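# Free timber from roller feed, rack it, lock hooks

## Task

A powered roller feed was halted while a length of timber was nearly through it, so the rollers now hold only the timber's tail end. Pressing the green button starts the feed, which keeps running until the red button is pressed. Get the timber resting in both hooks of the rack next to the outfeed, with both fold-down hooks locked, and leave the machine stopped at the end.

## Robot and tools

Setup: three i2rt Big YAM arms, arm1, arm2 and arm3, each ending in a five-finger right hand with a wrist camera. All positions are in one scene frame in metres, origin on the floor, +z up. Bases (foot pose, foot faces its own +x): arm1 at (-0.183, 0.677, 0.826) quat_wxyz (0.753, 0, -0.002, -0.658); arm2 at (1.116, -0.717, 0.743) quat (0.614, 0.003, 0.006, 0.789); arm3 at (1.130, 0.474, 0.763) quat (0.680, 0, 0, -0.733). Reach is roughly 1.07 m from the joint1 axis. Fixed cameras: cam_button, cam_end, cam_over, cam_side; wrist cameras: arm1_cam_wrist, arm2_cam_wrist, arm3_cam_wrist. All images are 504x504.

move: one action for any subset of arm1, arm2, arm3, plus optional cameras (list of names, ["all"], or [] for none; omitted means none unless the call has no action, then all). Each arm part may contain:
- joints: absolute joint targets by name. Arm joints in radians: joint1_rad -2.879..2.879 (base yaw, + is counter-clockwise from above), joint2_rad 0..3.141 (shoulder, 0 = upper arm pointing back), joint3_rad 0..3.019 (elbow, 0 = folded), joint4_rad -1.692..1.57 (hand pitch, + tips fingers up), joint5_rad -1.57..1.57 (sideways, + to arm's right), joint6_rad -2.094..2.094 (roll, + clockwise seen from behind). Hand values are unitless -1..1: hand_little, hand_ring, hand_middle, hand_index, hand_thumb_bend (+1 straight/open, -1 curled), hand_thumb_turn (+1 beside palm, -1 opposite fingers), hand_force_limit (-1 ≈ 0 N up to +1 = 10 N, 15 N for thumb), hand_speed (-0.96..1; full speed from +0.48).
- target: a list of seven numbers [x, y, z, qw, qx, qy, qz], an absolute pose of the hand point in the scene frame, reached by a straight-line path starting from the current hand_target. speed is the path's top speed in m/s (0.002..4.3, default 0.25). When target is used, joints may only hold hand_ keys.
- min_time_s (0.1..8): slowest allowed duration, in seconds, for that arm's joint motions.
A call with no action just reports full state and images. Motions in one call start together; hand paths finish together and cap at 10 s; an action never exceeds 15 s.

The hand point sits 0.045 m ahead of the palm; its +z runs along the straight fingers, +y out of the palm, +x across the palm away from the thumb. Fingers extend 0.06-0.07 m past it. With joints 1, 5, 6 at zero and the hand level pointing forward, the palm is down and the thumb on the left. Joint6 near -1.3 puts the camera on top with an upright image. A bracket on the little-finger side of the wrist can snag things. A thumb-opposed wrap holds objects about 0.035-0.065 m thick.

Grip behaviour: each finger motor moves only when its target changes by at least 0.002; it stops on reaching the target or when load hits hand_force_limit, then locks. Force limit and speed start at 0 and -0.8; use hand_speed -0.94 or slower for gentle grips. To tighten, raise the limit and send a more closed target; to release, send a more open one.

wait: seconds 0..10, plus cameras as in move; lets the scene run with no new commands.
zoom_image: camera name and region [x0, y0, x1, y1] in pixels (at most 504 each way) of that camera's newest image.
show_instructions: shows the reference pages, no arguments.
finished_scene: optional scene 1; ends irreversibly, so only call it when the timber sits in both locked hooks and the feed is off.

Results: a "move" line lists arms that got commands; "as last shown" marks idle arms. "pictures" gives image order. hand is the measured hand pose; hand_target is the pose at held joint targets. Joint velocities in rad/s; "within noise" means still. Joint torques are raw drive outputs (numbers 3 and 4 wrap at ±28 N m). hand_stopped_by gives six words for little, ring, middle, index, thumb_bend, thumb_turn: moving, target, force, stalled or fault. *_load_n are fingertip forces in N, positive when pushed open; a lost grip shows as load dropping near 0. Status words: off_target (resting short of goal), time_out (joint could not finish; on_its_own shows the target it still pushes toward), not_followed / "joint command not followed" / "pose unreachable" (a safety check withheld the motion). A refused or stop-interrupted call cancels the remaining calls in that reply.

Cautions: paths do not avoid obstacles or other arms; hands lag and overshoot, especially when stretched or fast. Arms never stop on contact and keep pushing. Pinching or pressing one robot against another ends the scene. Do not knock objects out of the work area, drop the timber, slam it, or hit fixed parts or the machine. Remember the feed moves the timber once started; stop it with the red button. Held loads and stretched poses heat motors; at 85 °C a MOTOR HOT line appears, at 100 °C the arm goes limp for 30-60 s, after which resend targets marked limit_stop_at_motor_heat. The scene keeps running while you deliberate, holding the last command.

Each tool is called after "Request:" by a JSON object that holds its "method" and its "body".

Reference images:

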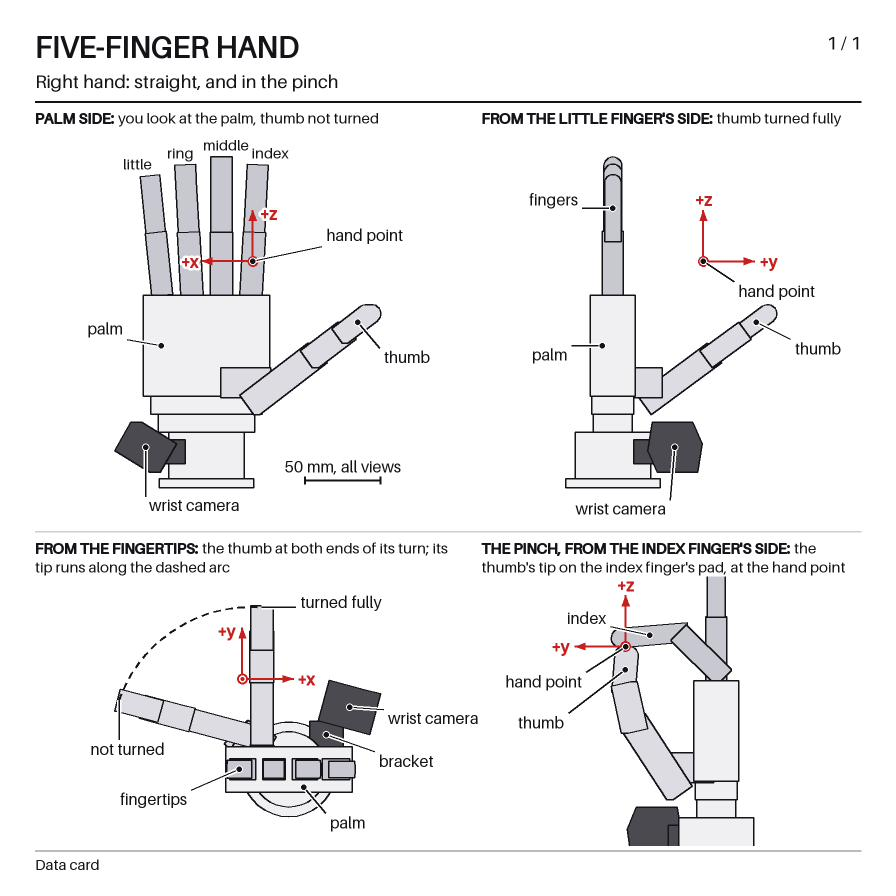

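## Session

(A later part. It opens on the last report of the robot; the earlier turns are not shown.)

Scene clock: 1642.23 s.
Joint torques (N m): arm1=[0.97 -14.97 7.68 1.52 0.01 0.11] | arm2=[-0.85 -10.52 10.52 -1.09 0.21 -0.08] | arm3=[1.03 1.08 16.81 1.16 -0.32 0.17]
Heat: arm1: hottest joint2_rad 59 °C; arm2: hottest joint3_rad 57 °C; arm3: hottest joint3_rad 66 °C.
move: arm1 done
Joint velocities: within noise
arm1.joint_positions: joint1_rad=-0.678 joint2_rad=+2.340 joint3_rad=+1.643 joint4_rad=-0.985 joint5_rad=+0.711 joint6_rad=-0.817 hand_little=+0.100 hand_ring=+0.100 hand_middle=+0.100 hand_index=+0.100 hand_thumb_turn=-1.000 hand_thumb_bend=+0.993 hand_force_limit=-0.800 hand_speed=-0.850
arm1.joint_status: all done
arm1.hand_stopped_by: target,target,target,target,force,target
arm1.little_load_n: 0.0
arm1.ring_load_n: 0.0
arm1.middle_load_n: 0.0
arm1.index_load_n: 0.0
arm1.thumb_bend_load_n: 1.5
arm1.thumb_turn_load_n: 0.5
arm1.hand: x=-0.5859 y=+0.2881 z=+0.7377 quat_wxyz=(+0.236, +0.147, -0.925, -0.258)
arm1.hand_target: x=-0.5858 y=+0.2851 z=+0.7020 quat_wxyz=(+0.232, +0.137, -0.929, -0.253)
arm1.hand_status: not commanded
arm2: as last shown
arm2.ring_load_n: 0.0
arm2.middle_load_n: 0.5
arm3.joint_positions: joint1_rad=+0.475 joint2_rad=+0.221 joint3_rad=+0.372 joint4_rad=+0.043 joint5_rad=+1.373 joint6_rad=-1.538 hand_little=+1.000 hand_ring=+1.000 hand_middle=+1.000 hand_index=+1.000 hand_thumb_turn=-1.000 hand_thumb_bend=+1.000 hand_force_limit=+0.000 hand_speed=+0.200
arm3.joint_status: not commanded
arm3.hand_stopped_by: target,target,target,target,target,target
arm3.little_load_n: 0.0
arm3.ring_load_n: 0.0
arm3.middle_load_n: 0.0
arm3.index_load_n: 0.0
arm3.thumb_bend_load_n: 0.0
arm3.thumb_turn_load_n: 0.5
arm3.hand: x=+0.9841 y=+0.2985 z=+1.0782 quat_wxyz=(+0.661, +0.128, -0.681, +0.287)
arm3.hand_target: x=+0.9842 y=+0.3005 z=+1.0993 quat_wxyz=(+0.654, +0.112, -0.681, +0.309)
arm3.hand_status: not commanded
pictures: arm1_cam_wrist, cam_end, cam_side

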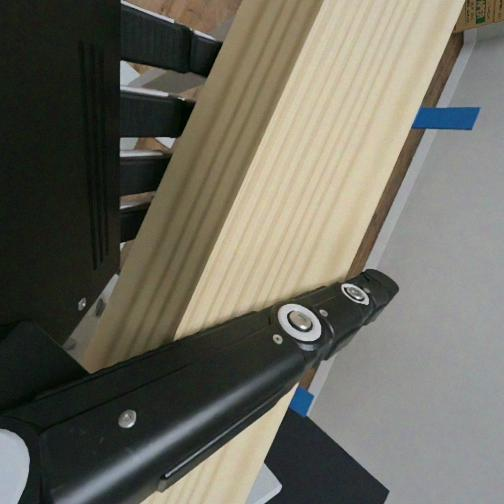

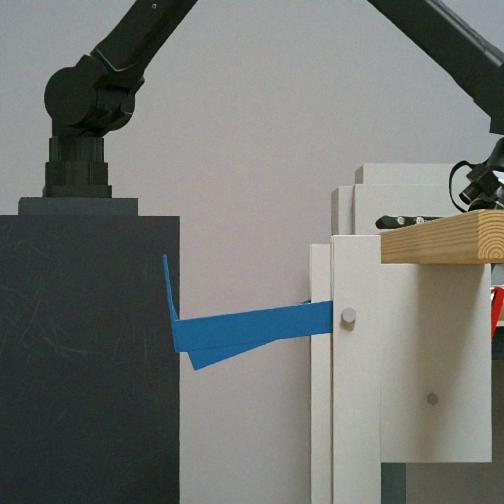

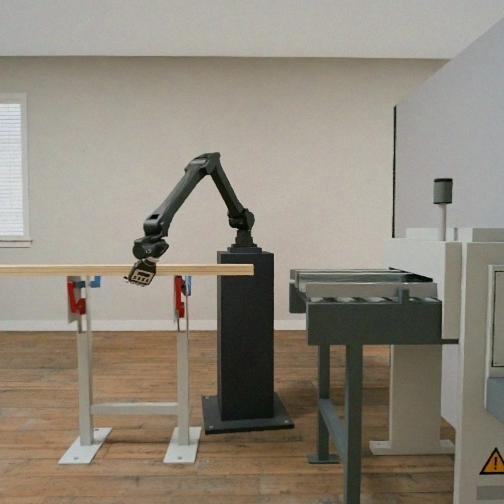

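Request:
{"method": "move", "body": {"arm1": {"joints": {"hand_little": 1, "hand_ring": 1, "hand_middle": 1, "hand_index": 1, "hand_speed": -0.5}}}}

Request:
{"method": "move", "body": {"arm1": {"target": [-0.588, 0.265, 0.732, -0.2336, -0.1360, 0.9286, 0.2542], "speed": 0.06}, "cameras": ["cam_side", "cam_end", "arm1_cam_wrist"]}}

Request:
{"method": "zoom_image", "body": {"camera": "cam_end", "region": [304, 150, 504, 350]}}

Scene clock: 1651.77 s.
Joint torques (N m): arm1=[0.97 -14.92 7.65 1.57 0.01 0.11] | arm2=[-0.91 -10.46 10.5 -1.06 0.22 -0.08] | arm3=[1.2 1.08 16.83 1.11 -0.31 0.17]
Heat: arm1: hottest joint2_rad 58 °C; arm2: hottest joint3_rad 57 °C; arm3: hottest joint3_rad 66 °C.
move: arm1 done
Joint velocities: within noise
arm1.joint_positions: joint1_rad=-0.678 joint2_rad=+2.340 joint3_rad=+1.643 joint4_rad=-0.985 joint5_rad=+0.711 joint6_rad=-0.817 hand_little=+1.000 hand_ring=+1.000 hand_middle=+1.000 hand_index=+1.000 hand_thumb_turn=-1.000 hand_thumb_bend=+0.993 hand_force_limit=-0.800 hand_speed=-0.500
arm1.joint_status: all done
arm1.hand_stopped_by: target,target,target,target,force,target
arm1.little_load_n: 0.0
arm1.ring_load_n: 0.0
arm1.middle_load_n: 0.0
arm1.index_load_n: 0.0
arm1.thumb_bend_load_n: 2.0
arm1.thumb_turn_load_n: 0.5
arm1.hand: x=-0.5858 y=+0.2881 z=+0.7377 quat_wxyz=(+0.236, +0.147, -0.925, -0.258)
arm1.hand_target: x=-0.5858 y=+0.2851 z=+0.7020 quat_wxyz=(+0.232, +0.137, -0.929, -0.253)
arm1.hand_status: not commanded
arm2, arm3: as last shown
arm2.middle_load_n: 0.0
arm2.index_load_n: 0.0
pictures: none

Scene clock: 1652.90 s.
Joint torques (N m): arm1=[1.61 -18.2 8.35 -0.36 0.48 0.01] | arm2=[-0.79 -10.58 10.5 -1.09 0.21 -0.08] | arm3=[1.2 1.32 16.76 1.2 -0.32 0.16]
Heat: arm1: hottest joint2_rad 58 °C; arm2: hottest joint3_rad 57 °C; arm3: hottest joint3_rad 66 °C.
move: arm1 off_target
Joint velocities: within noise
arm1.joint_positions: joint1_rad=-0.673 joint2_rad=+2.362 joint3_rad=+1.712 joint4_rad=-1.040 joint5_rad=+0.702 joint6_rad=-0.785 hand_little=+1.000 hand_ring=+1.000 hand_middle=+1.000 hand_index=+1.000 hand_thumb_turn=-1.000 hand_thumb_bend=+0.992 hand_force_limit=-0.800 hand_speed=-0.500
arm1.joint_status: not commanded
arm1.hand_stopped_by: target,target,target,target,force,target
arm1.little_load_n: 0.0
arm1.ring_load_n: 0.0
arm1.middle_load_n: 0.0
arm1.index_load_n: 0.0
arm1.thumb_bend_load_n: 0.0
arm1.thumb_turn_load_n: 0.0
arm1.hand: x=-0.5885 y=+0.2731 z=+0.7428 quat_wxyz=(+0.235, +0.136, -0.928, -0.254)
arm1.hand_target: x=-0.5877 y=+0.2653 z=+0.7322 quat_wxyz=(+0.234, +0.136, -0.929, -0.254)
arm1.hand_status: off_target (0.014 m and 0.2 deg from the pose sent, 0.024 m and 1.4 deg at the start)
arm2, arm3: as last shown
arm3.little_load_n: -0.5
pictures: arm1_cam_wrist, cam_end, cam_side

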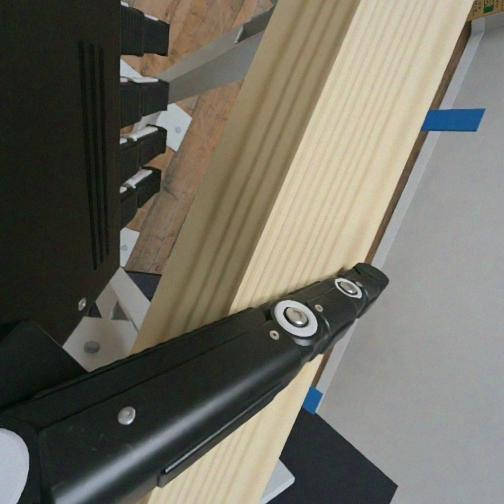

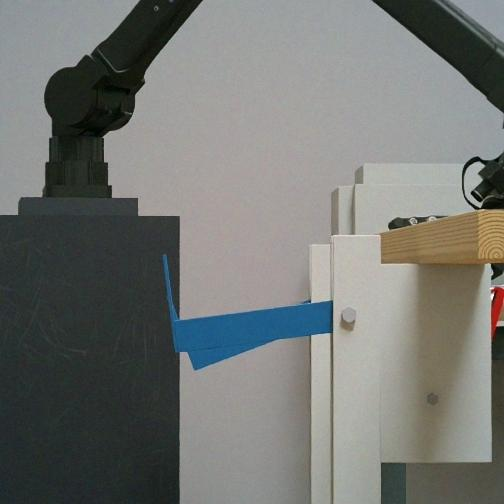

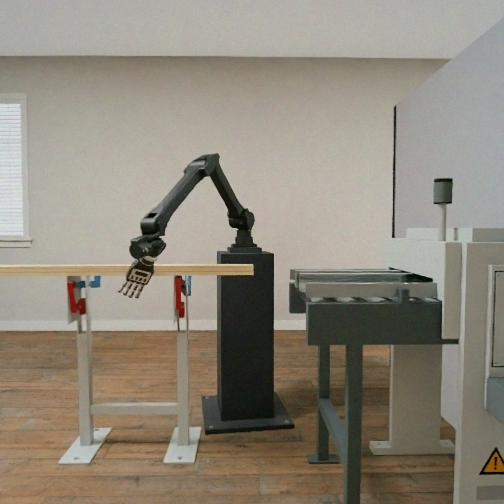

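Scaled by 2.520 from the camera's image (finer frame: 720x720).

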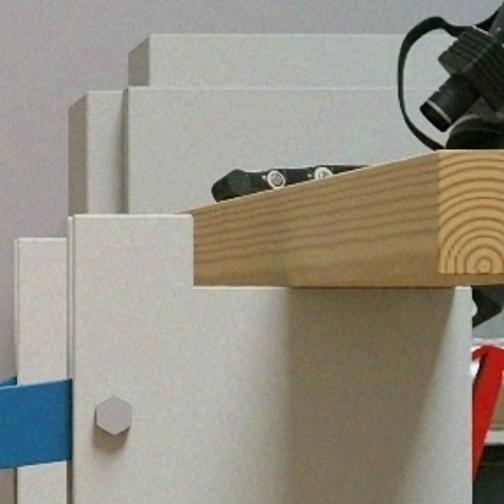

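Request:
{"method": "move", "body": {"arm1": {"target": [-0.588, 0.205, 0.745, -0.2336, -0.1360, 0.9286, 0.2542], "speed": 0.1}}}

Request:
{"method": "move", "body": {"arm1": {"target": [-0.588, 0.17, 0.95, 0, 0.2588, -0.9659, 0], "speed": 0.2}, "cameras": ["cam_side", "cam_end", "arm1_cam_wrist", "cam_over"]}}

Scene clock: 1659.30 s.
Joint torques (N m): arm1=[1.67 -19.43 9.25 -0.43 0.47 -0.04] | arm2=[-0.79 -10.58 10.55 -1.07 0.21 -0.08] | arm3=[1.2 1.08 16.84 1.18 -0.32 0.16]
Heat: arm1: hottest joint2_rad 57 °C; arm2: hottest joint3_rad 57 °C; arm3: hottest joint3_rad 66 °C.
move: arm1 off_target
Joint velocities: within noise
arm1.joint_positions: joint1_rad=-0.624 joint2_rad=+2.478 joint3_rad=+1.985 joint4_rad=-1.236 joint5_rad=+0.696 joint6_rad=-0.729 hand_little=+1.000 hand_ring=+1.000 hand_middle=+1.000 hand_index=+1.000 hand_thumb_turn=-1.000 hand_thumb_bend=+0.992 hand_force_limit=-0.800 hand_speed=-0.500
arm1.joint_status: not commanded
arm1.hand_stopped_by: target,target,target,target,force,target
arm1.little_load_n: 0.0
arm1.ring_load_n: 0.0
arm1.middle_load_n: 0.5
arm1.index_load_n: 0.0
arm1.thumb_bend_load_n: 0.0
arm1.thumb_turn_load_n: 0.0
arm1.hand: x=-0.5867 y=+0.2111 z=+0.7560 quat_wxyz=(+0.235, +0.139, -0.928, -0.254)
arm1.hand_target: x=-0.5877 y=+0.2054 z=+0.7452 quat_wxyz=(+0.234, +0.136, -0.929, -0.254)
arm1.hand_status: off_target (0.013 m and 0.4 deg from the pose sent, 0.068 m and 0.2 deg at the start)
arm2.joint_positions: joint1_rad=-0.012 joint2_rad=+1.399 joint3_rad=+1.080 joint4_rad=-1.256 joint5_rad=+0.008 joint6_rad=+0.242 hand_little=-1.000 hand_ring=-1.000 hand_middle=-1.000 hand_index=+1.000 hand_thumb_turn=+1.000 hand_thumb_bend=+1.000 hand_force_limit=+0.000 hand_speed=+0.200
arm2.joint_status: not commanded
arm2.hand_stopped_by: target,target,target,target,target,target
arm2.little_load_n: 0.0
arm2.ring_load_n: 0.0
arm2.middle_load_n: 0.0
arm2.index_load_n: 0.0
arm2.thumb_bend_load_n: -0.5
arm2.thumb_turn_load_n: 0.0
arm2.hand: x=+0.9985 y=-0.4013 z=+0.8693 quat_wxyz=(+0.004, +1.000, -0.003, -0.002)
arm2.hand_target: x=+0.9999 y=-0.3972 z=+0.8798 quat_wxyz=(+0.000, +1.000, +0.000, +0.000)
arm2.hand_status: not commanded
arm3: as last shown
arm3.little_load_n: 0.0
arm3.thumb_turn_load_n: 0.0
pictures: none

Scene clock: 1661.93 s.
Joint torques (N m): arm1=[0.97 -20.6 10.95 -0.17 -0.12 -0.16] | arm2=[-0.79 -10.64 10.48 -1.07 0.21 -0.07] | arm3=[1.03 1.08 16.81 1.14 -0.32 0.15]
Heat: arm1: hottest joint2_rad 57 °C; arm2: hottest joint3_rad 57 °C; arm3: hottest joint3_rad 66 °C.
move: arm1 done
Joint velocities: within noise
arm1.joint_positions: joint1_rad=-0.740 joint2_rad=+2.249 joint3_rad=+2.276 joint4_rad=-1.605 joint5_rad=+0.007 joint6_rad=-1.122 hand_little=+1.000 hand_ring=+1.000 hand_middle=+1.000 hand_index=+1.000 hand_thumb_turn=-1.000 hand_thumb_bend=+0.992 hand_force_limit=-0.800 hand_speed=-0.500
arm1.joint_status: not commanded
arm1.hand_stopped_by: target,target,target,target,force,target
arm1.little_load_n: 0.0
arm1.ring_load_n: 0.0
arm1.middle_load_n: 0.0
arm1.index_load_n: 0.0
arm1.thumb_bend_load_n: 0.0
arm1.thumb_turn_load_n: 0.0
arm1.hand: x=-0.5812 y=+0.1759 z=+0.9511 quat_wxyz=(-0.002, +0.256, -0.967, -0.004)
arm1.hand_target: x=-0.5879 y=+0.1703 z=+0.9499 quat_wxyz=(+0.001, +0.259, -0.966, +0.000)
arm1.hand_status: done (0.009 m and 0.6 deg from the pose sent, 0.198 m and 42.4 deg at the start)
arm2, arm3: as last shown
arm2.thumb_bend_load_n: 0.0
arm3.thumb_turn_load_n: 0.5
pictures: arm1_cam_wrist, cam_end, cam_over, cam_side

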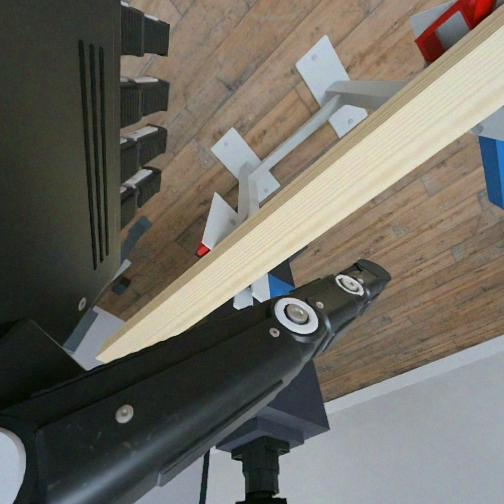

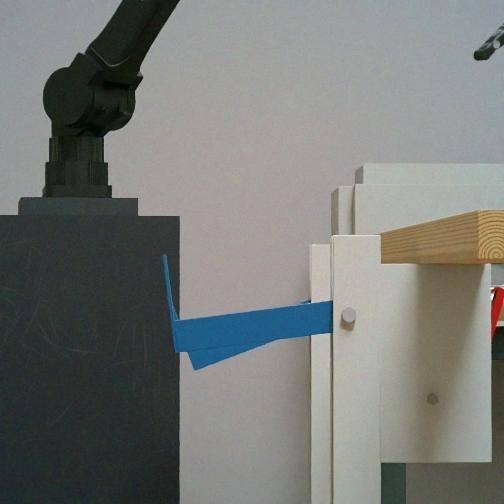

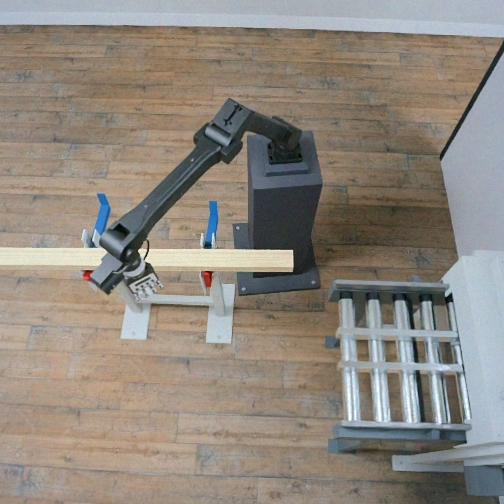

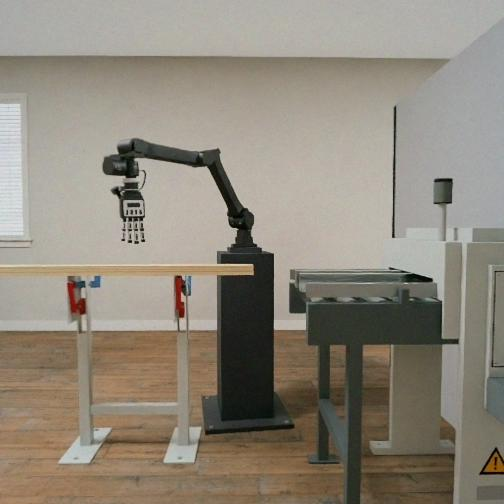

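Request:
{"method": "move", "body": {"arm1": {"target": [-0.79, 0.12, 0.86, 0, 0.574, -0.819, 0], "speed": 0.2, "joints": {"hand_thumb_turn": 1, "hand_thumb_bend": 1, "hand_force_limit": 0, "hand_speed": 0}}, "cameras": ["arm1_cam_wrist", "cam_over"]}}

Request:
{"method": "zoom_image", "body": {"camera": "arm1_cam_wrist", "region": [150, 100, 400, 350]}}

Scene clock: 1680.87 s.
Joint torques (N m): arm1=[1.44 -23 11.48 1.02 0.1 -0.14] | arm2=[-0.85 -10.46 10.5 -1.07 0.22 -0.08] | arm3=[0.97 1.32 16.84 1.14 -0.31 0.15]
Heat: arm1: hottest joint2_rad 57 °C; arm2: hottest joint3_rad 57 °C; arm3: hottest joint3_rad 66 °C.
move: arm1 off_target
Joint velocities: within noise
arm1.joint_positions: joint1_rad=-0.879 joint2_rad=+2.691 joint3_rad=+2.884 joint4_rad=-1.592 joint5_rad=+0.007 joint6_rad=-2.005 hand_little=+1.000 hand_ring=+1.000 hand_middle=+1.000 hand_index=+1.000 hand_thumb_turn=+1.000 hand_thumb_bend=+1.000 hand_force_limit=+0.000 hand_speed=+0.000
arm1.joint_status: all done
arm1.hand_stopped_by: target,target,target,target,target,target
arm1.little_load_n: 0.0
arm1.ring_load_n: 0.0
arm1.middle_load_n: 0.0
arm1.index_load_n: 0.0
arm1.thumb_bend_load_n: -0.5
arm1.thumb_turn_load_n: 0.0
arm1.hand: x=-0.7828 y=+0.1273 z=+0.8681 quat_wxyz=(+0.084, +0.587, -0.805, +0.015)
arm1.hand_target: x=-0.7886 y=+0.1212 z=+0.8600 quat_wxyz=(+0.094, +0.590, -0.801, +0.015)
arm1.hand_status: off_target (0.013 m and 10.0 deg from the pose sent, 0.235 m and 40.4 deg at the start; a joint's target at an end of its range on 45 of 81 steps)
arm2, arm3: as last shown
arm2.index_load_n: 0.5

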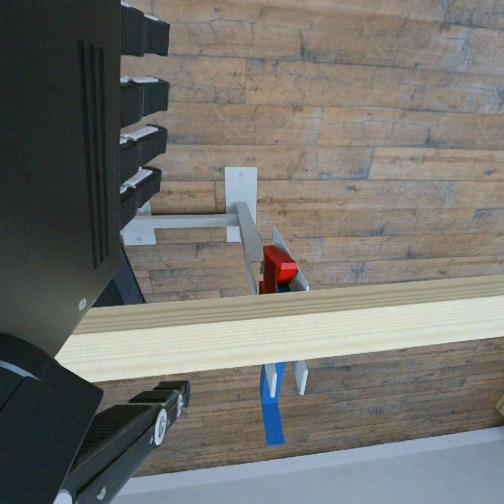

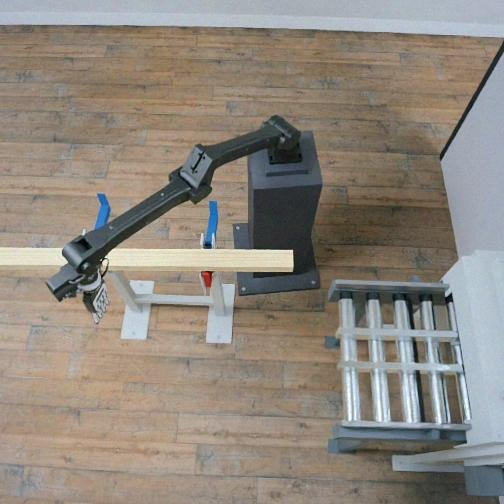

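Scaled by 2.016 from the camera's image (finer frame: 720x720).

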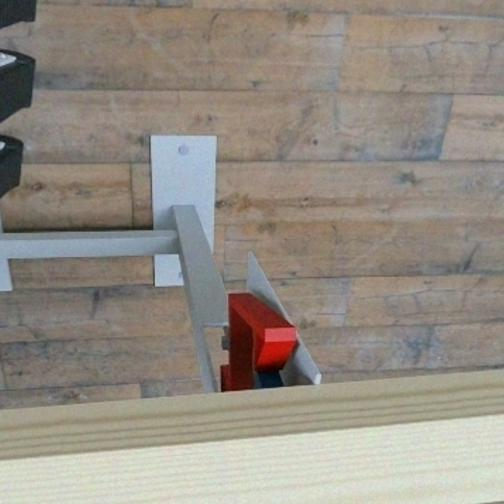

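Request:
{"method": "move", "body": {"arm1": {"joints": {"joint2_rad": 2.45, "hand_thumb_turn": -1}, "min_time_s": 1.5}}}

Request:
{"method": "move", "body": {"arm1": {"joints": {"joint1_rad": -1.436, "joint2_rad": 2.38, "joint3_rad": 2.475, "joint4_rad": -1.613, "joint5_rad": 0, "joint6_rad": 0.27}, "min_time_s": 3}, "cameras": ["arm1_cam_wrist", "cam_over", "cam_side", "cam_end"]}}

Scene clock: 1734.37 s.
Joint torques (N m): arm1=[1.26 -23.47 10.89 1.51 0.1 -0.16] | arm2=[-0.79 -10.58 10.52 -1.06 0.21 -0.08] | arm3=[0.97 1.08 16.79 1.16 -0.31 0.16]
Heat: arm1: hottest joint3_rad 64 °C; arm2: hottest joint3_rad 57 °C; arm3: hottest joint3_rad 67 °C.
move: arm1 done
Joint velocities: within noise
arm1.joint_positions: joint1_rad=-0.879 joint2_rad=+2.441 joint3_rad=+2.890 joint4_rad=-1.592 joint5_rad=+0.007 joint6_rad=-2.006 hand_little=+1.000 hand_ring=+1.000 hand_middle=+1.000 hand_index=+1.000 hand_thumb_turn=-1.000 hand_thumb_bend=+1.000 hand_force_limit=+0.000 hand_speed=+0.000
arm1.joint_status: all done
arm1.hand_stopped_by: target,target,target,target,target,target
arm1.little_load_n: 0.0
arm1.ring_load_n: 0.5
arm1.middle_load_n: 0.0
arm1.index_load_n: 0.0
arm1.thumb_bend_load_n: 0.0
arm1.thumb_turn_load_n: 0.0
arm1.hand: x=-0.7819 y=+0.1294 z=+1.0684 quat_wxyz=(+0.208, +0.576, -0.790, +0.039)
arm1.hand_target: x=-0.7866 y=+0.1247 z=+1.0807 quat_wxyz=(+0.227, +0.576, -0.784, +0.041)
arm1.hand_status: not commanded
arm2, arm3: as last shown
arm3.middle_load_n: 0.5
pictures: none

Scene clock: 1738.17 s.
Joint torques (N m): arm1=[1.61 -24.12 6.68 -0.01 -0.14 -0.02] | arm2=[-0.79 -10.52 10.5 -1.06 0.21 -0.08] | arm3=[0.91 1.26 16.83 1.14 -0.32 0.18]
Heat: arm1: hottest joint2_rad 63 °C; arm2: hottest joint3_rad 57 °C; arm3: hottest joint3_rad 67 °C.
move: arm1 done
Joint velocities: within noise
arm1.joint_positions: joint1_rad=-1.442 joint2_rad=+2.385 joint3_rad=+2.488 joint4_rad=-1.605 joint5_rad=+0.002 joint6_rad=+0.261 hand_little=+1.000 hand_ring=+1.000 hand_middle=+1.000 hand_index=+1.000 hand_thumb_turn=-1.000 hand_thumb_bend=+1.000 hand_force_limit=+0.000 hand_speed=+0.000
arm1.joint_status: all done
arm1.hand_stopped_by: target,target,target,target,target,target
arm1.little_load_n: 0.0
arm1.ring_load_n: 0.0
arm1.middle_load_n: 0.0
arm1.index_load_n: 0.0
arm1.thumb_bend_load_n: -0.5
arm1.thumb_turn_load_n: 0.0
arm1.hand: x=-0.8398 y=+0.4530 z=+0.9334 quat_wxyz=(+0.016, -0.705, -0.708, +0.029)
arm1.hand_target: x=-0.8338 y=+0.4497 z=+0.9326 quat_wxyz=(+0.011, -0.707, -0.707, +0.022)
arm1.hand_status: not commanded
arm2, arm3: as last shown
arm2.index_load_n: 0.0
arm2.thumb_turn_load_n: -0.5
arm3.middle_load_n: 0.0
pictures: arm1_cam_wrist, cam_end, cam_over, cam_side

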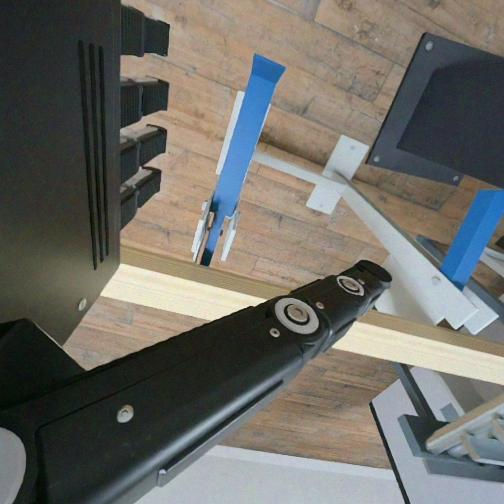

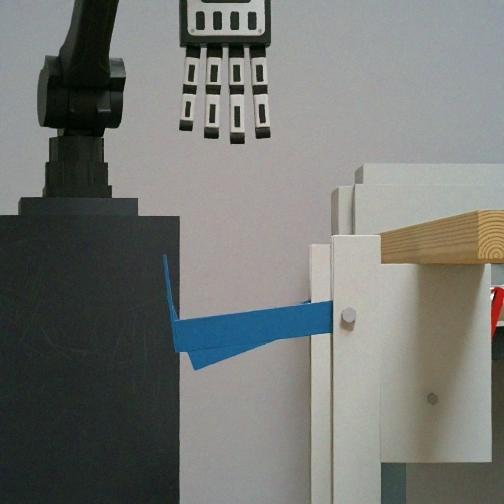

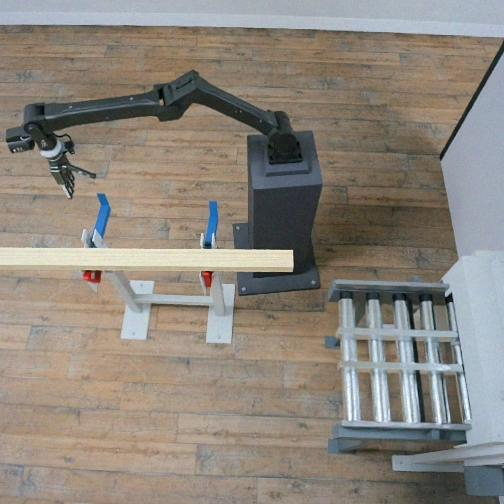

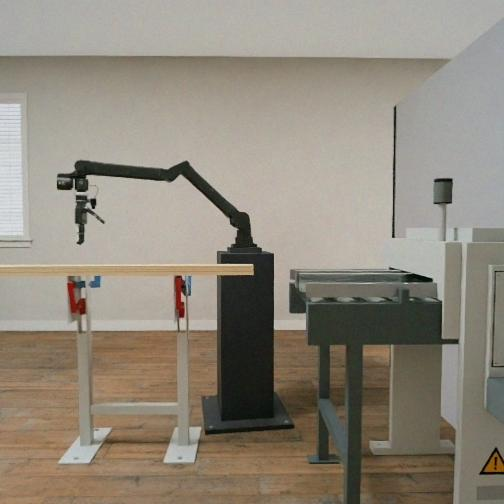

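Request:
{"method": "zoom_image", "body": {"camera": "arm1_cam_wrist", "region": [170, 30, 310, 270]}}

Request:
{"method": "zoom_image", "body": {"camera": "arm1_cam_wrist", "region": [360, 170, 504, 350]}}

Scaled by 2.100 from the camera's image (finer frame: 720x720).

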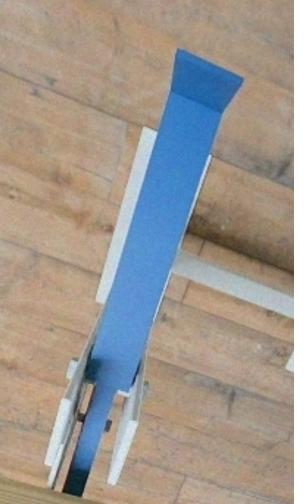

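Scaled by 2.800 from the camera's image (finer frame: 720x720).

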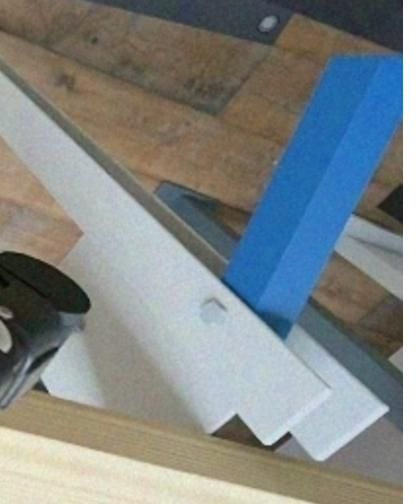

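Request:
{"method": "move", "body": {"arm1": {"target": [-0.826, 0.437, 0.80, 0, 0.7071, 0.7071, 0], "speed": 0.15}, "cameras": ["arm1_cam_wrist"]}}

Request:
{"method": "move", "body": {"arm1": {"target": [-0.826, 0.437, 0.70, 0, 0.7071, 0.7071, 0], "speed": 0.1}, "cameras": ["arm1_cam_wrist", "cam_end", "cam_side"]}}

Request:
{"method": "zoom_image", "body": {"camera": "cam_end", "region": [130, 120, 430, 420]}}

Scene clock: 1764.90 s.
Joint torques (N m): arm1=[2.32 -21.77 7.3 0.53 -0.01 0] | arm2=[-0.79 -10.4 10.52 -1.06 0.21 -0.08] | arm3=[1.03 1.14 16.81 1.13 -0.31 0.17]
Heat: arm1: hottest joint2_rad 60 °C; arm2: hottest joint3_rad 57 °C; arm3: hottest joint3_rad 68 °C.
move: arm1 off_target
Joint velocities: within noise
arm1.joint_positions: joint1_rad=-1.424 joint2_rad=+2.429 joint3_rad=+2.263 joint4_rad=-1.381 joint5_rad=+0.002 joint6_rad=+0.281 hand_little=+1.000 hand_ring=+1.000 hand_middle=+1.000 hand_index=+1.000 hand_thumb_turn=-1.000 hand_thumb_bend=+1.000 hand_force_limit=+0.000 hand_speed=+0.000
arm1.joint_status: not commanded
arm1.hand_stopped_by: target,target,target,target,target,target
arm1.little_load_n: 0.0
arm1.ring_load_n: 0.0
arm1.middle_load_n: 0.0
arm1.index_load_n: 0.0
arm1.thumb_bend_load_n: 0.0
arm1.thumb_turn_load_n: 0.0
arm1.hand: x=-0.8296 y=+0.4417 z=+0.8179 quat_wxyz=(+0.005, -0.706, -0.708, +0.009)
arm1.hand_target: x=-0.8257 y=+0.4372 z=+0.8003 quat_wxyz=(+0.000, -0.707, -0.707, +0.000)
arm1.hand_status: off_target (0.019 m and 1.2 deg from the pose sent, 0.135 m and 3.8 deg at the start)
arm2: as last shown
arm2.thumb_turn_load_n: 0.0
arm3.joint_positions: joint1_rad=+0.475 joint2_rad=+0.221 joint3_rad=+0.372 joint4_rad=+0.043 joint5_rad=+1.373 joint6_rad=-1.538 hand_little=+1.000 hand_ring=+1.000 hand_middle=+1.000 hand_index=+1.000 hand_thumb_turn=-1.000 hand_thumb_bend=+1.000 hand_force_limit=+0.000 hand_speed=+0.200
arm3.joint_status: not commanded
arm3.hand_stopped_by: target,target,target,target,target,target
arm3.little_load_n: 0.0
arm3.ring_load_n: 0.0
arm3.middle_load_n: 0.0
arm3.index_load_n: 0.0
arm3.thumb_bend_load_n: 0.0
arm3.thumb_turn_load_n: 0.5
arm3.hand: x=+0.9841 y=+0.2985 z=+1.0782 quat_wxyz=(+0.661, +0.128, -0.681, +0.287)
arm3.hand_target: x=+0.9842 y=+0.3005 z=+1.0993 quat_wxyz=(+0.654, +0.112, -0.681, +0.309)
arm3.hand_status: not commanded

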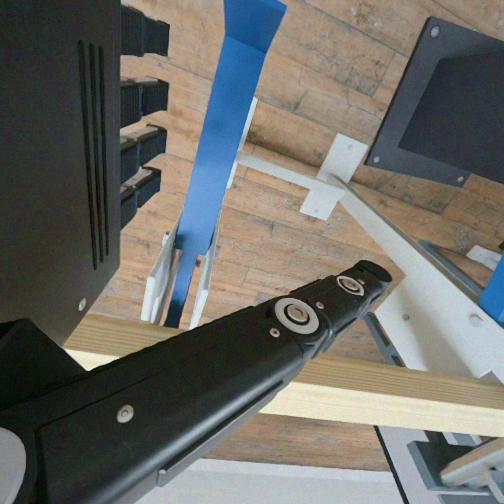

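Scene clock: 1766.53 s.
Joint torques (N m): arm1=[1.79 -21.83 6.75 0.58 -0.02 0.01] | arm2=[-0.79 -10.64 10.52 -1.09 0.21 -0.08] | arm3=[0.97 1.03 16.83 1.17 -0.32 0.17]
Heat: arm1: hottest joint2_rad 60 °C; arm2: hottest joint3_rad 57 °C; arm3: hottest joint3_rad 68 °C.
move: arm1 off_target
Joint velocities: within noise
arm1.joint_positions: joint1_rad=-1.424 joint2_rad=+2.531 joint3_rad=+2.201 joint4_rad=-1.211 joint5_rad=+0.002 joint6_rad=+0.281 hand_little=+1.000 hand_ring=+1.000 hand_middle=+1.000 hand_index=+1.000 hand_thumb_turn=-1.000 hand_thumb_bend=+1.000 hand_force_limit=+0.000 hand_speed=+0.000
arm1.joint_status: not commanded
arm1.hand_stopped_by: target,target,target,target,target,target
arm1.little_load_n: 0.0
arm1.ring_load_n: 0.0
arm1.middle_load_n: 0.0
arm1.index_load_n: 0.0
arm1.thumb_bend_load_n: 0.0
arm1.thumb_turn_load_n: 0.0
arm1.hand: x=-0.8336 y=+0.4402 z=+0.7224 quat_wxyz=(+0.006, -0.706, -0.708, +0.012)
arm1.hand_target: x=-0.8255 y=+0.4373 z=+0.7005 quat_wxyz=(+0.000, -0.707, -0.707, +0.000)
arm1.hand_status: off_target (0.024 m and 1.5 deg from the pose sent, 0.118 m and 1.2 deg at the start)
arm2, arm3: as last shown

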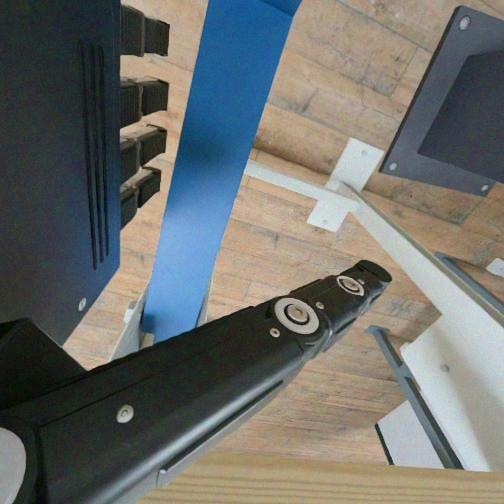

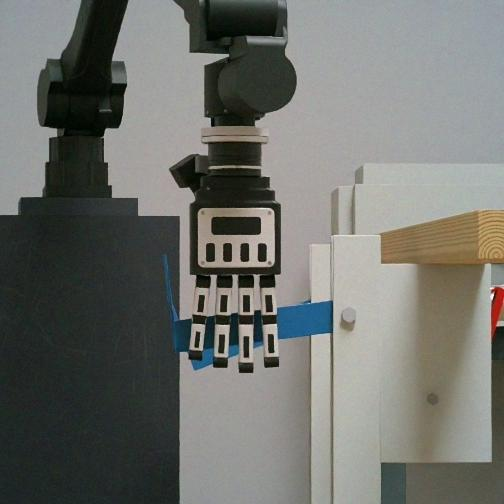

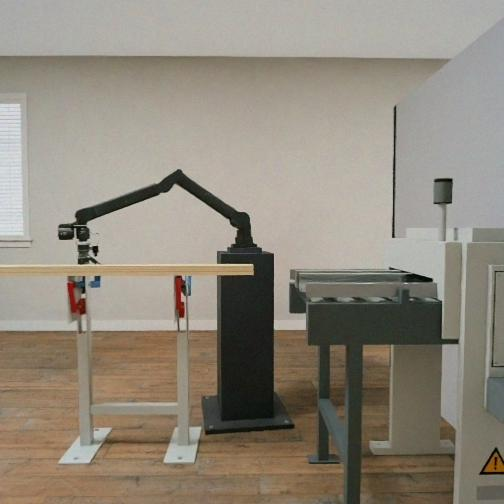

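Scaled by 1.680 from the camera's image (finer frame: 720x720).

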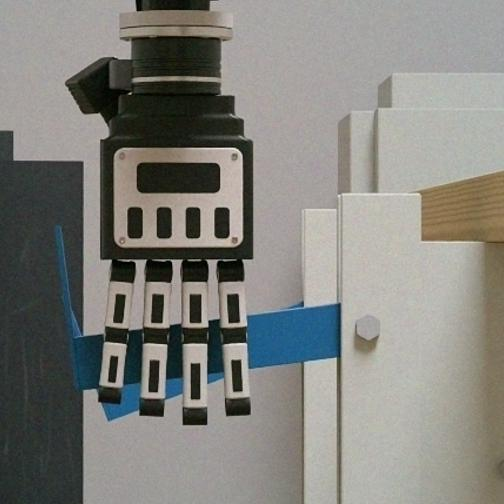

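Request:
{"method": "move", "body": {"arm1": {"target": [-0.823, 0.437, 0.633, 0, 0.7071, 0.7071, 0], "speed": 0.1}, "cameras": ["cam_end"]}}

Request:
{"method": "move", "body": {"arm1": {"joints": {"hand_little": -0.1, "hand_ring": -0.1, "hand_middle": -0.1, "hand_index": -0.1, "hand_force_limit": -0.5, "hand_speed": -0.7}}, "cameras": ["cam_end", "arm1_cam_wrist", "cam_side"]}}

Request:
{"method": "zoom_image", "body": {"camera": "cam_end", "region": [130, 180, 380, 430]}}

Scene clock: 1773.67 s.
Joint torques (N m): arm1=[1.73 -22.01 7.15 0.36 -0.03 -0.01] | arm2=[-0.85 -10.46 10.52 -1.05 0.21 -0.09] | arm3=[1.2 1.2 16.83 1.18 -0.31 0.15]
Heat: arm1: hottest joint2_rad 60 °C; arm2: hottest joint3_rad 58 °C; arm3: hottest joint3_rad 68 °C.
move: arm1 off_target
Joint velocities: within noise
arm1.joint_positions: joint1_rad=-1.423 joint2_rad=+2.625 joint3_rad=+2.186 joint4_rad=-1.109 joint5_rad=+0.002 joint6_rad=+0.284 hand_little=+1.000 hand_ring=+1.000 hand_middle=+1.000 hand_index=+1.000 hand_thumb_turn=-1.000 hand_thumb_bend=+1.000 hand_force_limit=+0.000 hand_speed=+0.000
arm1.joint_status: not commanded
arm1.hand_stopped_by: target,target,target,target,target,target
arm1.little_load_n: 0.0
arm1.ring_load_n: 0.5
arm1.middle_load_n: 0.0
arm1.index_load_n: 0.0
arm1.thumb_bend_load_n: 0.0
arm1.thumb_turn_load_n: 0.0
arm1.hand: x=-0.8296 y=+0.4408 z=+0.6508 quat_wxyz=(+0.005, -0.707, -0.707, +0.009)
arm1.hand_target: x=-0.8226 y=+0.4374 z=+0.6333 quat_wxyz=(+0.000, -0.707, -0.707, +0.000)
arm1.hand_status: off_target (0.019 m and 1.1 deg from the pose sent, 0.090 m and 1.5 deg at the start)
arm2, arm3: as last shown
arm2.thumb_bend_load_n: 0.5

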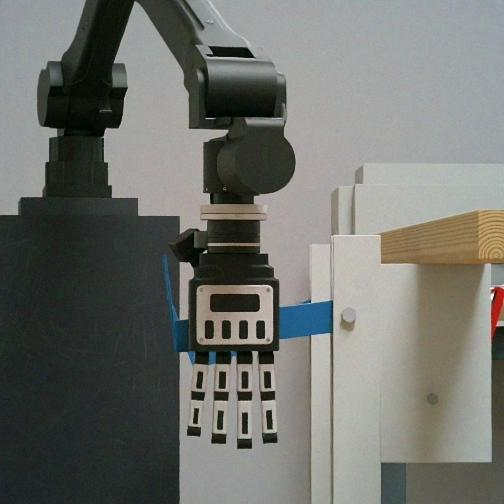

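Scene clock: 1775.47 s.
Joint torques (N m): arm1=[1.73 -21.77 7.13 0.32 -0.02 -0.01] | arm2=[-0.85 -10.64 10.52 -1.07 0.21 -0.07] | arm3=[0.97 1.14 16.8 1.16 -0.3 0.16]
Heat: arm1: hottest joint2_rad 60 °C; arm2: hottest joint3_rad 58 °C; arm3: hottest joint3_rad 68 °C.
move: arm1 done
Joint velocities: within noise
arm1.joint_positions: joint1_rad=-1.423 joint2_rad=+2.625 joint3_rad=+2.186 joint4_rad=-1.109 joint5_rad=+0.002 joint6_rad=+0.284 hand_little=-0.100 hand_ring=-0.100 hand_middle=-0.100 hand_index=-0.100 hand_thumb_turn=-1.000 hand_thumb_bend=+1.000 hand_force_limit=-0.500 hand_speed=-0.700
arm1.joint_status: all done
arm1.hand_stopped_by: target,target,target,target,target,target
arm1.little_load_n: 0.0
arm1.ring_load_n: 0.0
arm1.middle_load_n: 0.0
arm1.index_load_n: 0.0
arm1.thumb_bend_load_n: 0.0
arm1.thumb_turn_load_n: 0.5
arm1.hand: x=-0.8296 y=+0.4408 z=+0.6508 quat_wxyz=(+0.005, -0.707, -0.707, +0.009)
arm1.hand_target: x=-0.8226 y=+0.4374 z=+0.6333 quat_wxyz=(+0.000, -0.707, -0.707, +0.000)
arm1.hand_status: not commanded
arm2.joint_positions: joint1_rad=-0.012 joint2_rad=+1.399 joint3_rad=+1.080 joint4_rad=-1.256 joint5_rad=+0.008 joint6_rad=+0.242 hand_little=-1.000 hand_ring=-1.000 hand_middle=-1.000 hand_index=+1.000 hand_thumb_turn=+1.000 hand_thumb_bend=+1.000 hand_force_limit=+0.000 hand_speed=+0.200
arm2.joint_status: not commanded
arm2.hand_stopped_by: target,target,target,target,target,target
arm2.little_load_n: 0.0
arm2.ring_load_n: 0.5
arm2.middle_load_n: 0.0
arm2.index_load_n: 0.5
arm2.thumb_bend_load_n: 0.0
arm2.thumb_turn_load_n: 0.0
arm2.hand: x=+0.9985 y=-0.4013 z=+0.8693 quat_wxyz=(+0.004, +1.000, -0.003, -0.002)
arm2.hand_target: x=+0.9999 y=-0.3972 z=+0.8798 quat_wxyz=(+0.000, +1.000, +0.000, +0.000)
arm2.hand_status: not commanded
arm3: as last shown
pictures: arm1_cam_wrist, cam_end, cam_side

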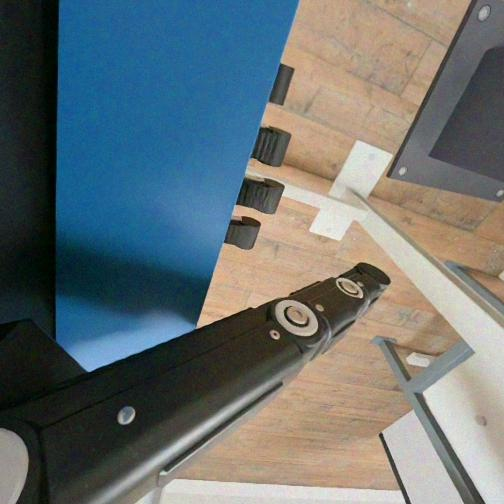

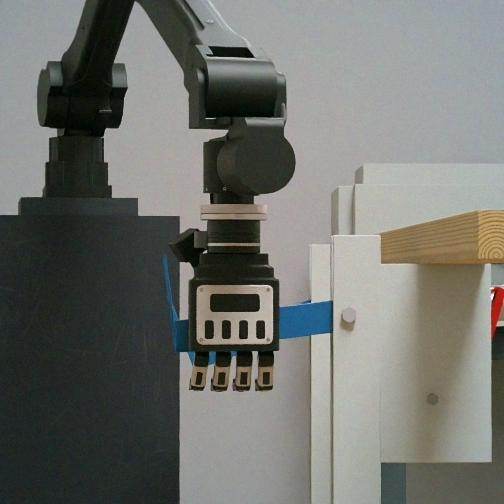

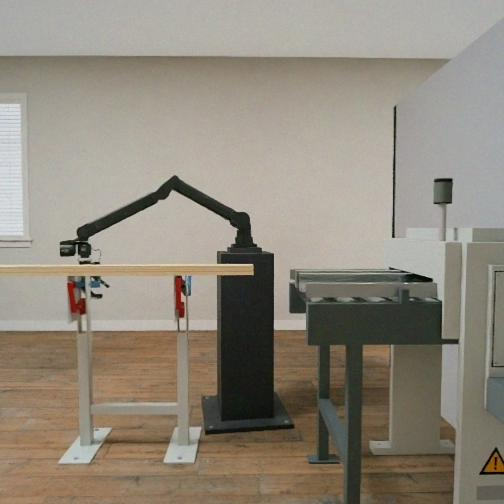

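Scaled by 2.016 from the camera's image (finer frame: 720x720).

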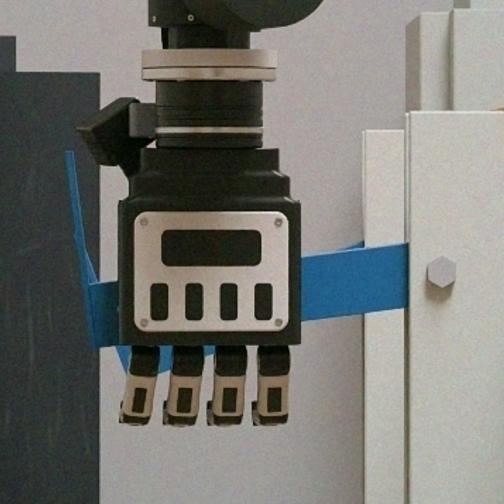

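Request:
{"method": "move", "body": {"arm1": {"target": [-0.823, 0.437, 0.67, 0, 0.7071, 0.7071, 0], "speed": 0.05}, "cameras": ["cam_end"]}}

Request:
{"method": "zoom_image", "body": {"camera": "cam_end", "region": [130, 180, 380, 430]}}

Scene clock: 1781.70 s.
Joint torques (N m): arm1=[1.79 -24.29 6.42 -0.32 -0.06 -0.07] | arm2=[-0.91 -10.52 10.52 -1.06 0.22 -0.08] | arm3=[1.03 1.2 16.8 1.09 -0.31 0.15]
Heat: arm1: hottest joint2_rad 60 °C; arm2: hottest joint3_rad 58 °C; arm3: hottest joint3_rad 68 °C.
move: arm1 done
Joint velocities: within noise
arm1.joint_positions: joint1_rad=-1.423 joint2_rad=+2.599 joint3_rad=+2.186 joint4_rad=-1.140 joint5_rad=+0.003 joint6_rad=+0.289 hand_little=-0.100 hand_ring=-0.100 hand_middle=-0.100 hand_index=-0.100 hand_thumb_turn=-1.000 hand_thumb_bend=+1.000 hand_force_limit=-0.500 hand_speed=-0.700
arm1.joint_status: not commanded
arm1.hand_stopped_by: target,target,target,target,target,target
arm1.little_load_n: 0.5
arm1.ring_load_n: 0.0
arm1.middle_load_n: 0.0
arm1.index_load_n: 0.0
arm1.thumb_bend_load_n: 0.0
arm1.thumb_turn_load_n: 0.0
arm1.hand: x=-0.8295 y=+0.4408 z=+0.6697 quat_wxyz=(+0.004, -0.709, -0.705, +0.007)
arm1.hand_target: x=-0.8230 y=+0.4372 z=+0.6699 quat_wxyz=(+0.000, -0.707, -0.707, +0.000)
arm1.hand_status: done (0.007 m and 0.9 deg from the pose sent, 0.021 m and 1.1 deg at the start)
arm2, arm3: as last shown
arm2.ring_load_n: 0.0
arm2.index_load_n: 0.0
arm3.index_load_n: -0.5

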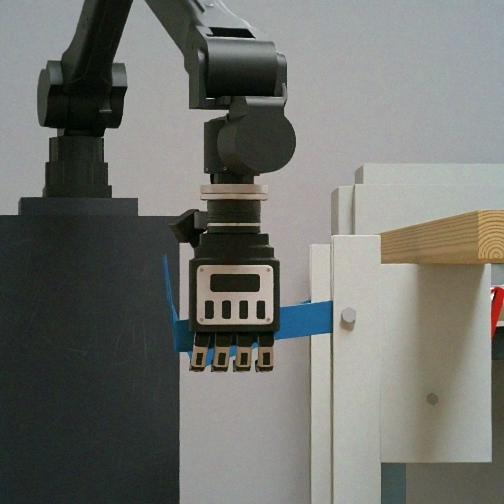

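Scaled by 2.016 from the camera's image (finer frame: 720x720).

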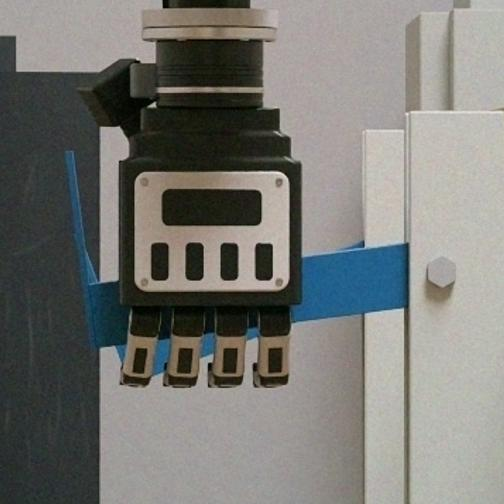

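Request:
{"method": "move", "body": {"arm1": {"target": [-0.823, 0.437, 0.70, 0, 0.7071, 0.7071, 0], "speed": 0.05}, "cameras": ["cam_end"]}}

Request:
{"method": "zoom_image", "body": {"camera": "cam_end", "region": [130, 180, 380, 430]}}

Scene clock: 1787.33 s.
Joint torques (N m): arm1=[1.67 -25.93 6.53 -1.21 -0.22 -0.04] | arm2=[-0.85 -10.64 10.52 -1.07 0.21 -0.08] | arm3=[0.79 1.08 16.79 1.17 -0.32 0.18]
Heat: arm1: hottest joint2_rad 61 °C; arm2: hottest joint3_rad 58 °C; arm3: hottest joint3_rad 68 °C.
move: arm1 off_target
Joint velocities: within noise
arm1.joint_positions: joint1_rad=-1.423 joint2_rad=+2.580 joint3_rad=+2.186 joint4_rad=-1.161 joint5_rad=+0.007 joint6_rad=+0.287 hand_little=-0.100 hand_ring=-0.100 hand_middle=-0.100 hand_index=-0.100 hand_thumb_turn=-1.000 hand_thumb_bend=+1.000 hand_force_limit=-0.500 hand_speed=-0.700
arm1.joint_status: not commanded
arm1.hand_stopped_by: target,target,target,target,target,target
arm1.little_load_n: 0.5
arm1.ring_load_n: 0.0
arm1.middle_load_n: 0.0
arm1.index_load_n: 0.5
arm1.thumb_bend_load_n: 0.0
arm1.thumb_turn_load_n: 0.0
arm1.hand: x=-0.8292 y=+0.4417 z=+0.6829 quat_wxyz=(+0.005, -0.708, -0.706, +0.005)
arm1.hand_target: x=-0.8232 y=+0.4371 z=+0.6997 quat_wxyz=(+0.000, -0.707, -0.707, +0.000)
arm1.hand_status: off_target (0.019 m and 0.8 deg from the pose sent, 0.031 m and 1.0 deg at the start)
arm2, arm3: as last shown
arm2.thumb_bend_load_n: -0.5
arm3.index_load_n: 0.0
arm3.thumb_turn_load_n: 0.0

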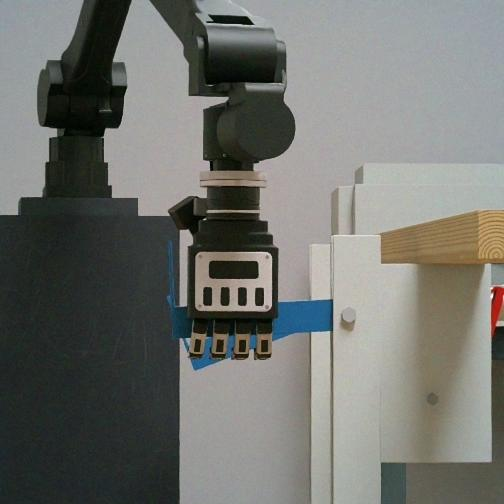

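Scaled by 2.016 from the camera's image (finer frame: 720x720).

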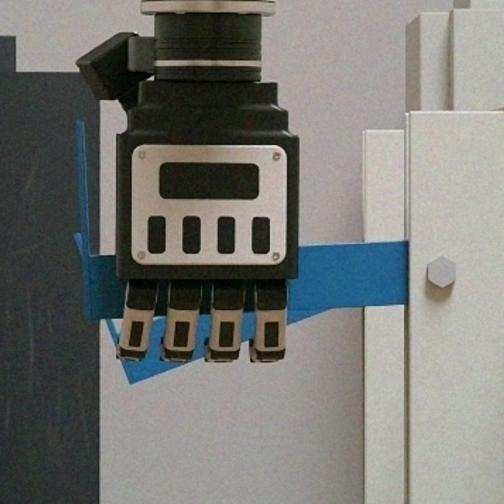

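Request:
{"method": "move", "body": {"arm1": {"target": [-0.823, 0.437, 0.73, 0, 0.7071, 0.7071, 0], "speed": 0.05}, "cameras": ["cam_end"]}}

Request:
{"method": "zoom_image", "body": {"camera": "cam_end", "region": [130, 180, 380, 430]}}

Request:
{"method": "zoom_image", "body": {"camera": "cam_end", "region": [444, 260, 504, 380]}}

Scene clock: 1795.40 s.
Joint torques (N m): arm1=[1.79 -27.69 7.23 -2.25 -0.56 -0.23] | arm2=[-0.91 -10.46 10.51 -1.06 0.22 -0.08] | arm3=[1.08 1.08 16.84 1.14 -0.3 0.16]
Heat: arm1: hottest joint2_rad 62 °C; arm2: hottest joint3_rad 58 °C; arm3: hottest joint3_rad 68 °C.
move: arm1 off_target
Joint velocities: within noise
arm1.joint_positions: joint1_rad=-1.423 joint2_rad=+2.565 joint3_rad=+2.186 joint4_rad=-1.180 joint5_rad=+0.014 joint6_rad=+0.308 hand_little=-0.100 hand_ring=-0.100 hand_middle=-0.100 hand_index=-0.100 hand_thumb_turn=-1.000 hand_thumb_bend=+1.000 hand_force_limit=-0.500 hand_speed=-0.700
arm1.joint_status: not commanded
arm1.hand_stopped_by: target,target,target,target,target,target
arm1.little_load_n: 0.0
arm1.ring_load_n: 0.5
arm1.middle_load_n: 0.0
arm1.index_load_n: 2.0
arm1.thumb_bend_load_n: 0.0
arm1.thumb_turn_load_n: 0.0
arm1.hand: x=-0.8291 y=+0.4422 z=+0.6933 quat_wxyz=(+0.007, -0.716, -0.698, +0.001)
arm1.hand_target: x=-0.8235 y=+0.4369 z=+0.7286 quat_wxyz=(+0.000, -0.707, -0.707, +0.000)
arm1.hand_status: off_target (0.038 m and 1.6 deg from the pose sent, 0.048 m and 0.8 deg at the start)
arm2, arm3: as last shown
arm2.thumb_bend_load_n: 0.0
arm3.thumb_turn_load_n: 0.5

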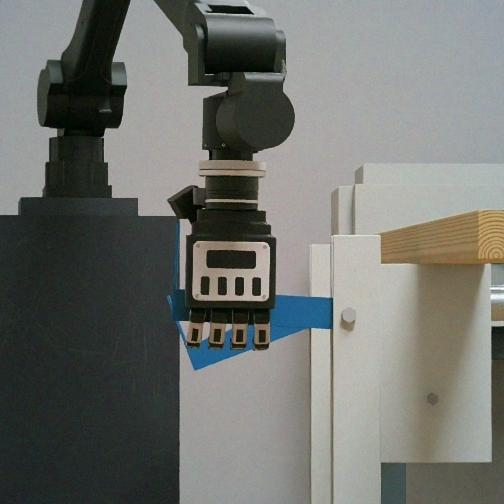

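Scaled by 2.016 from the camera's image (finer frame: 720x720).

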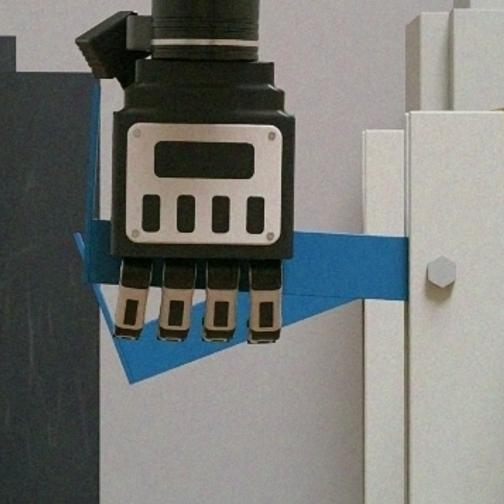

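Scaled by 4.200 from the camera's image (finer frame: 720x720).

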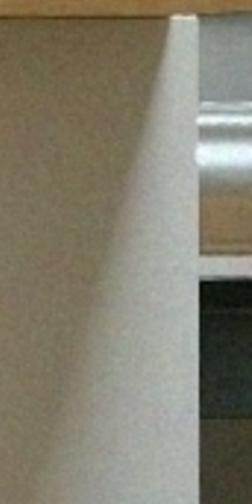

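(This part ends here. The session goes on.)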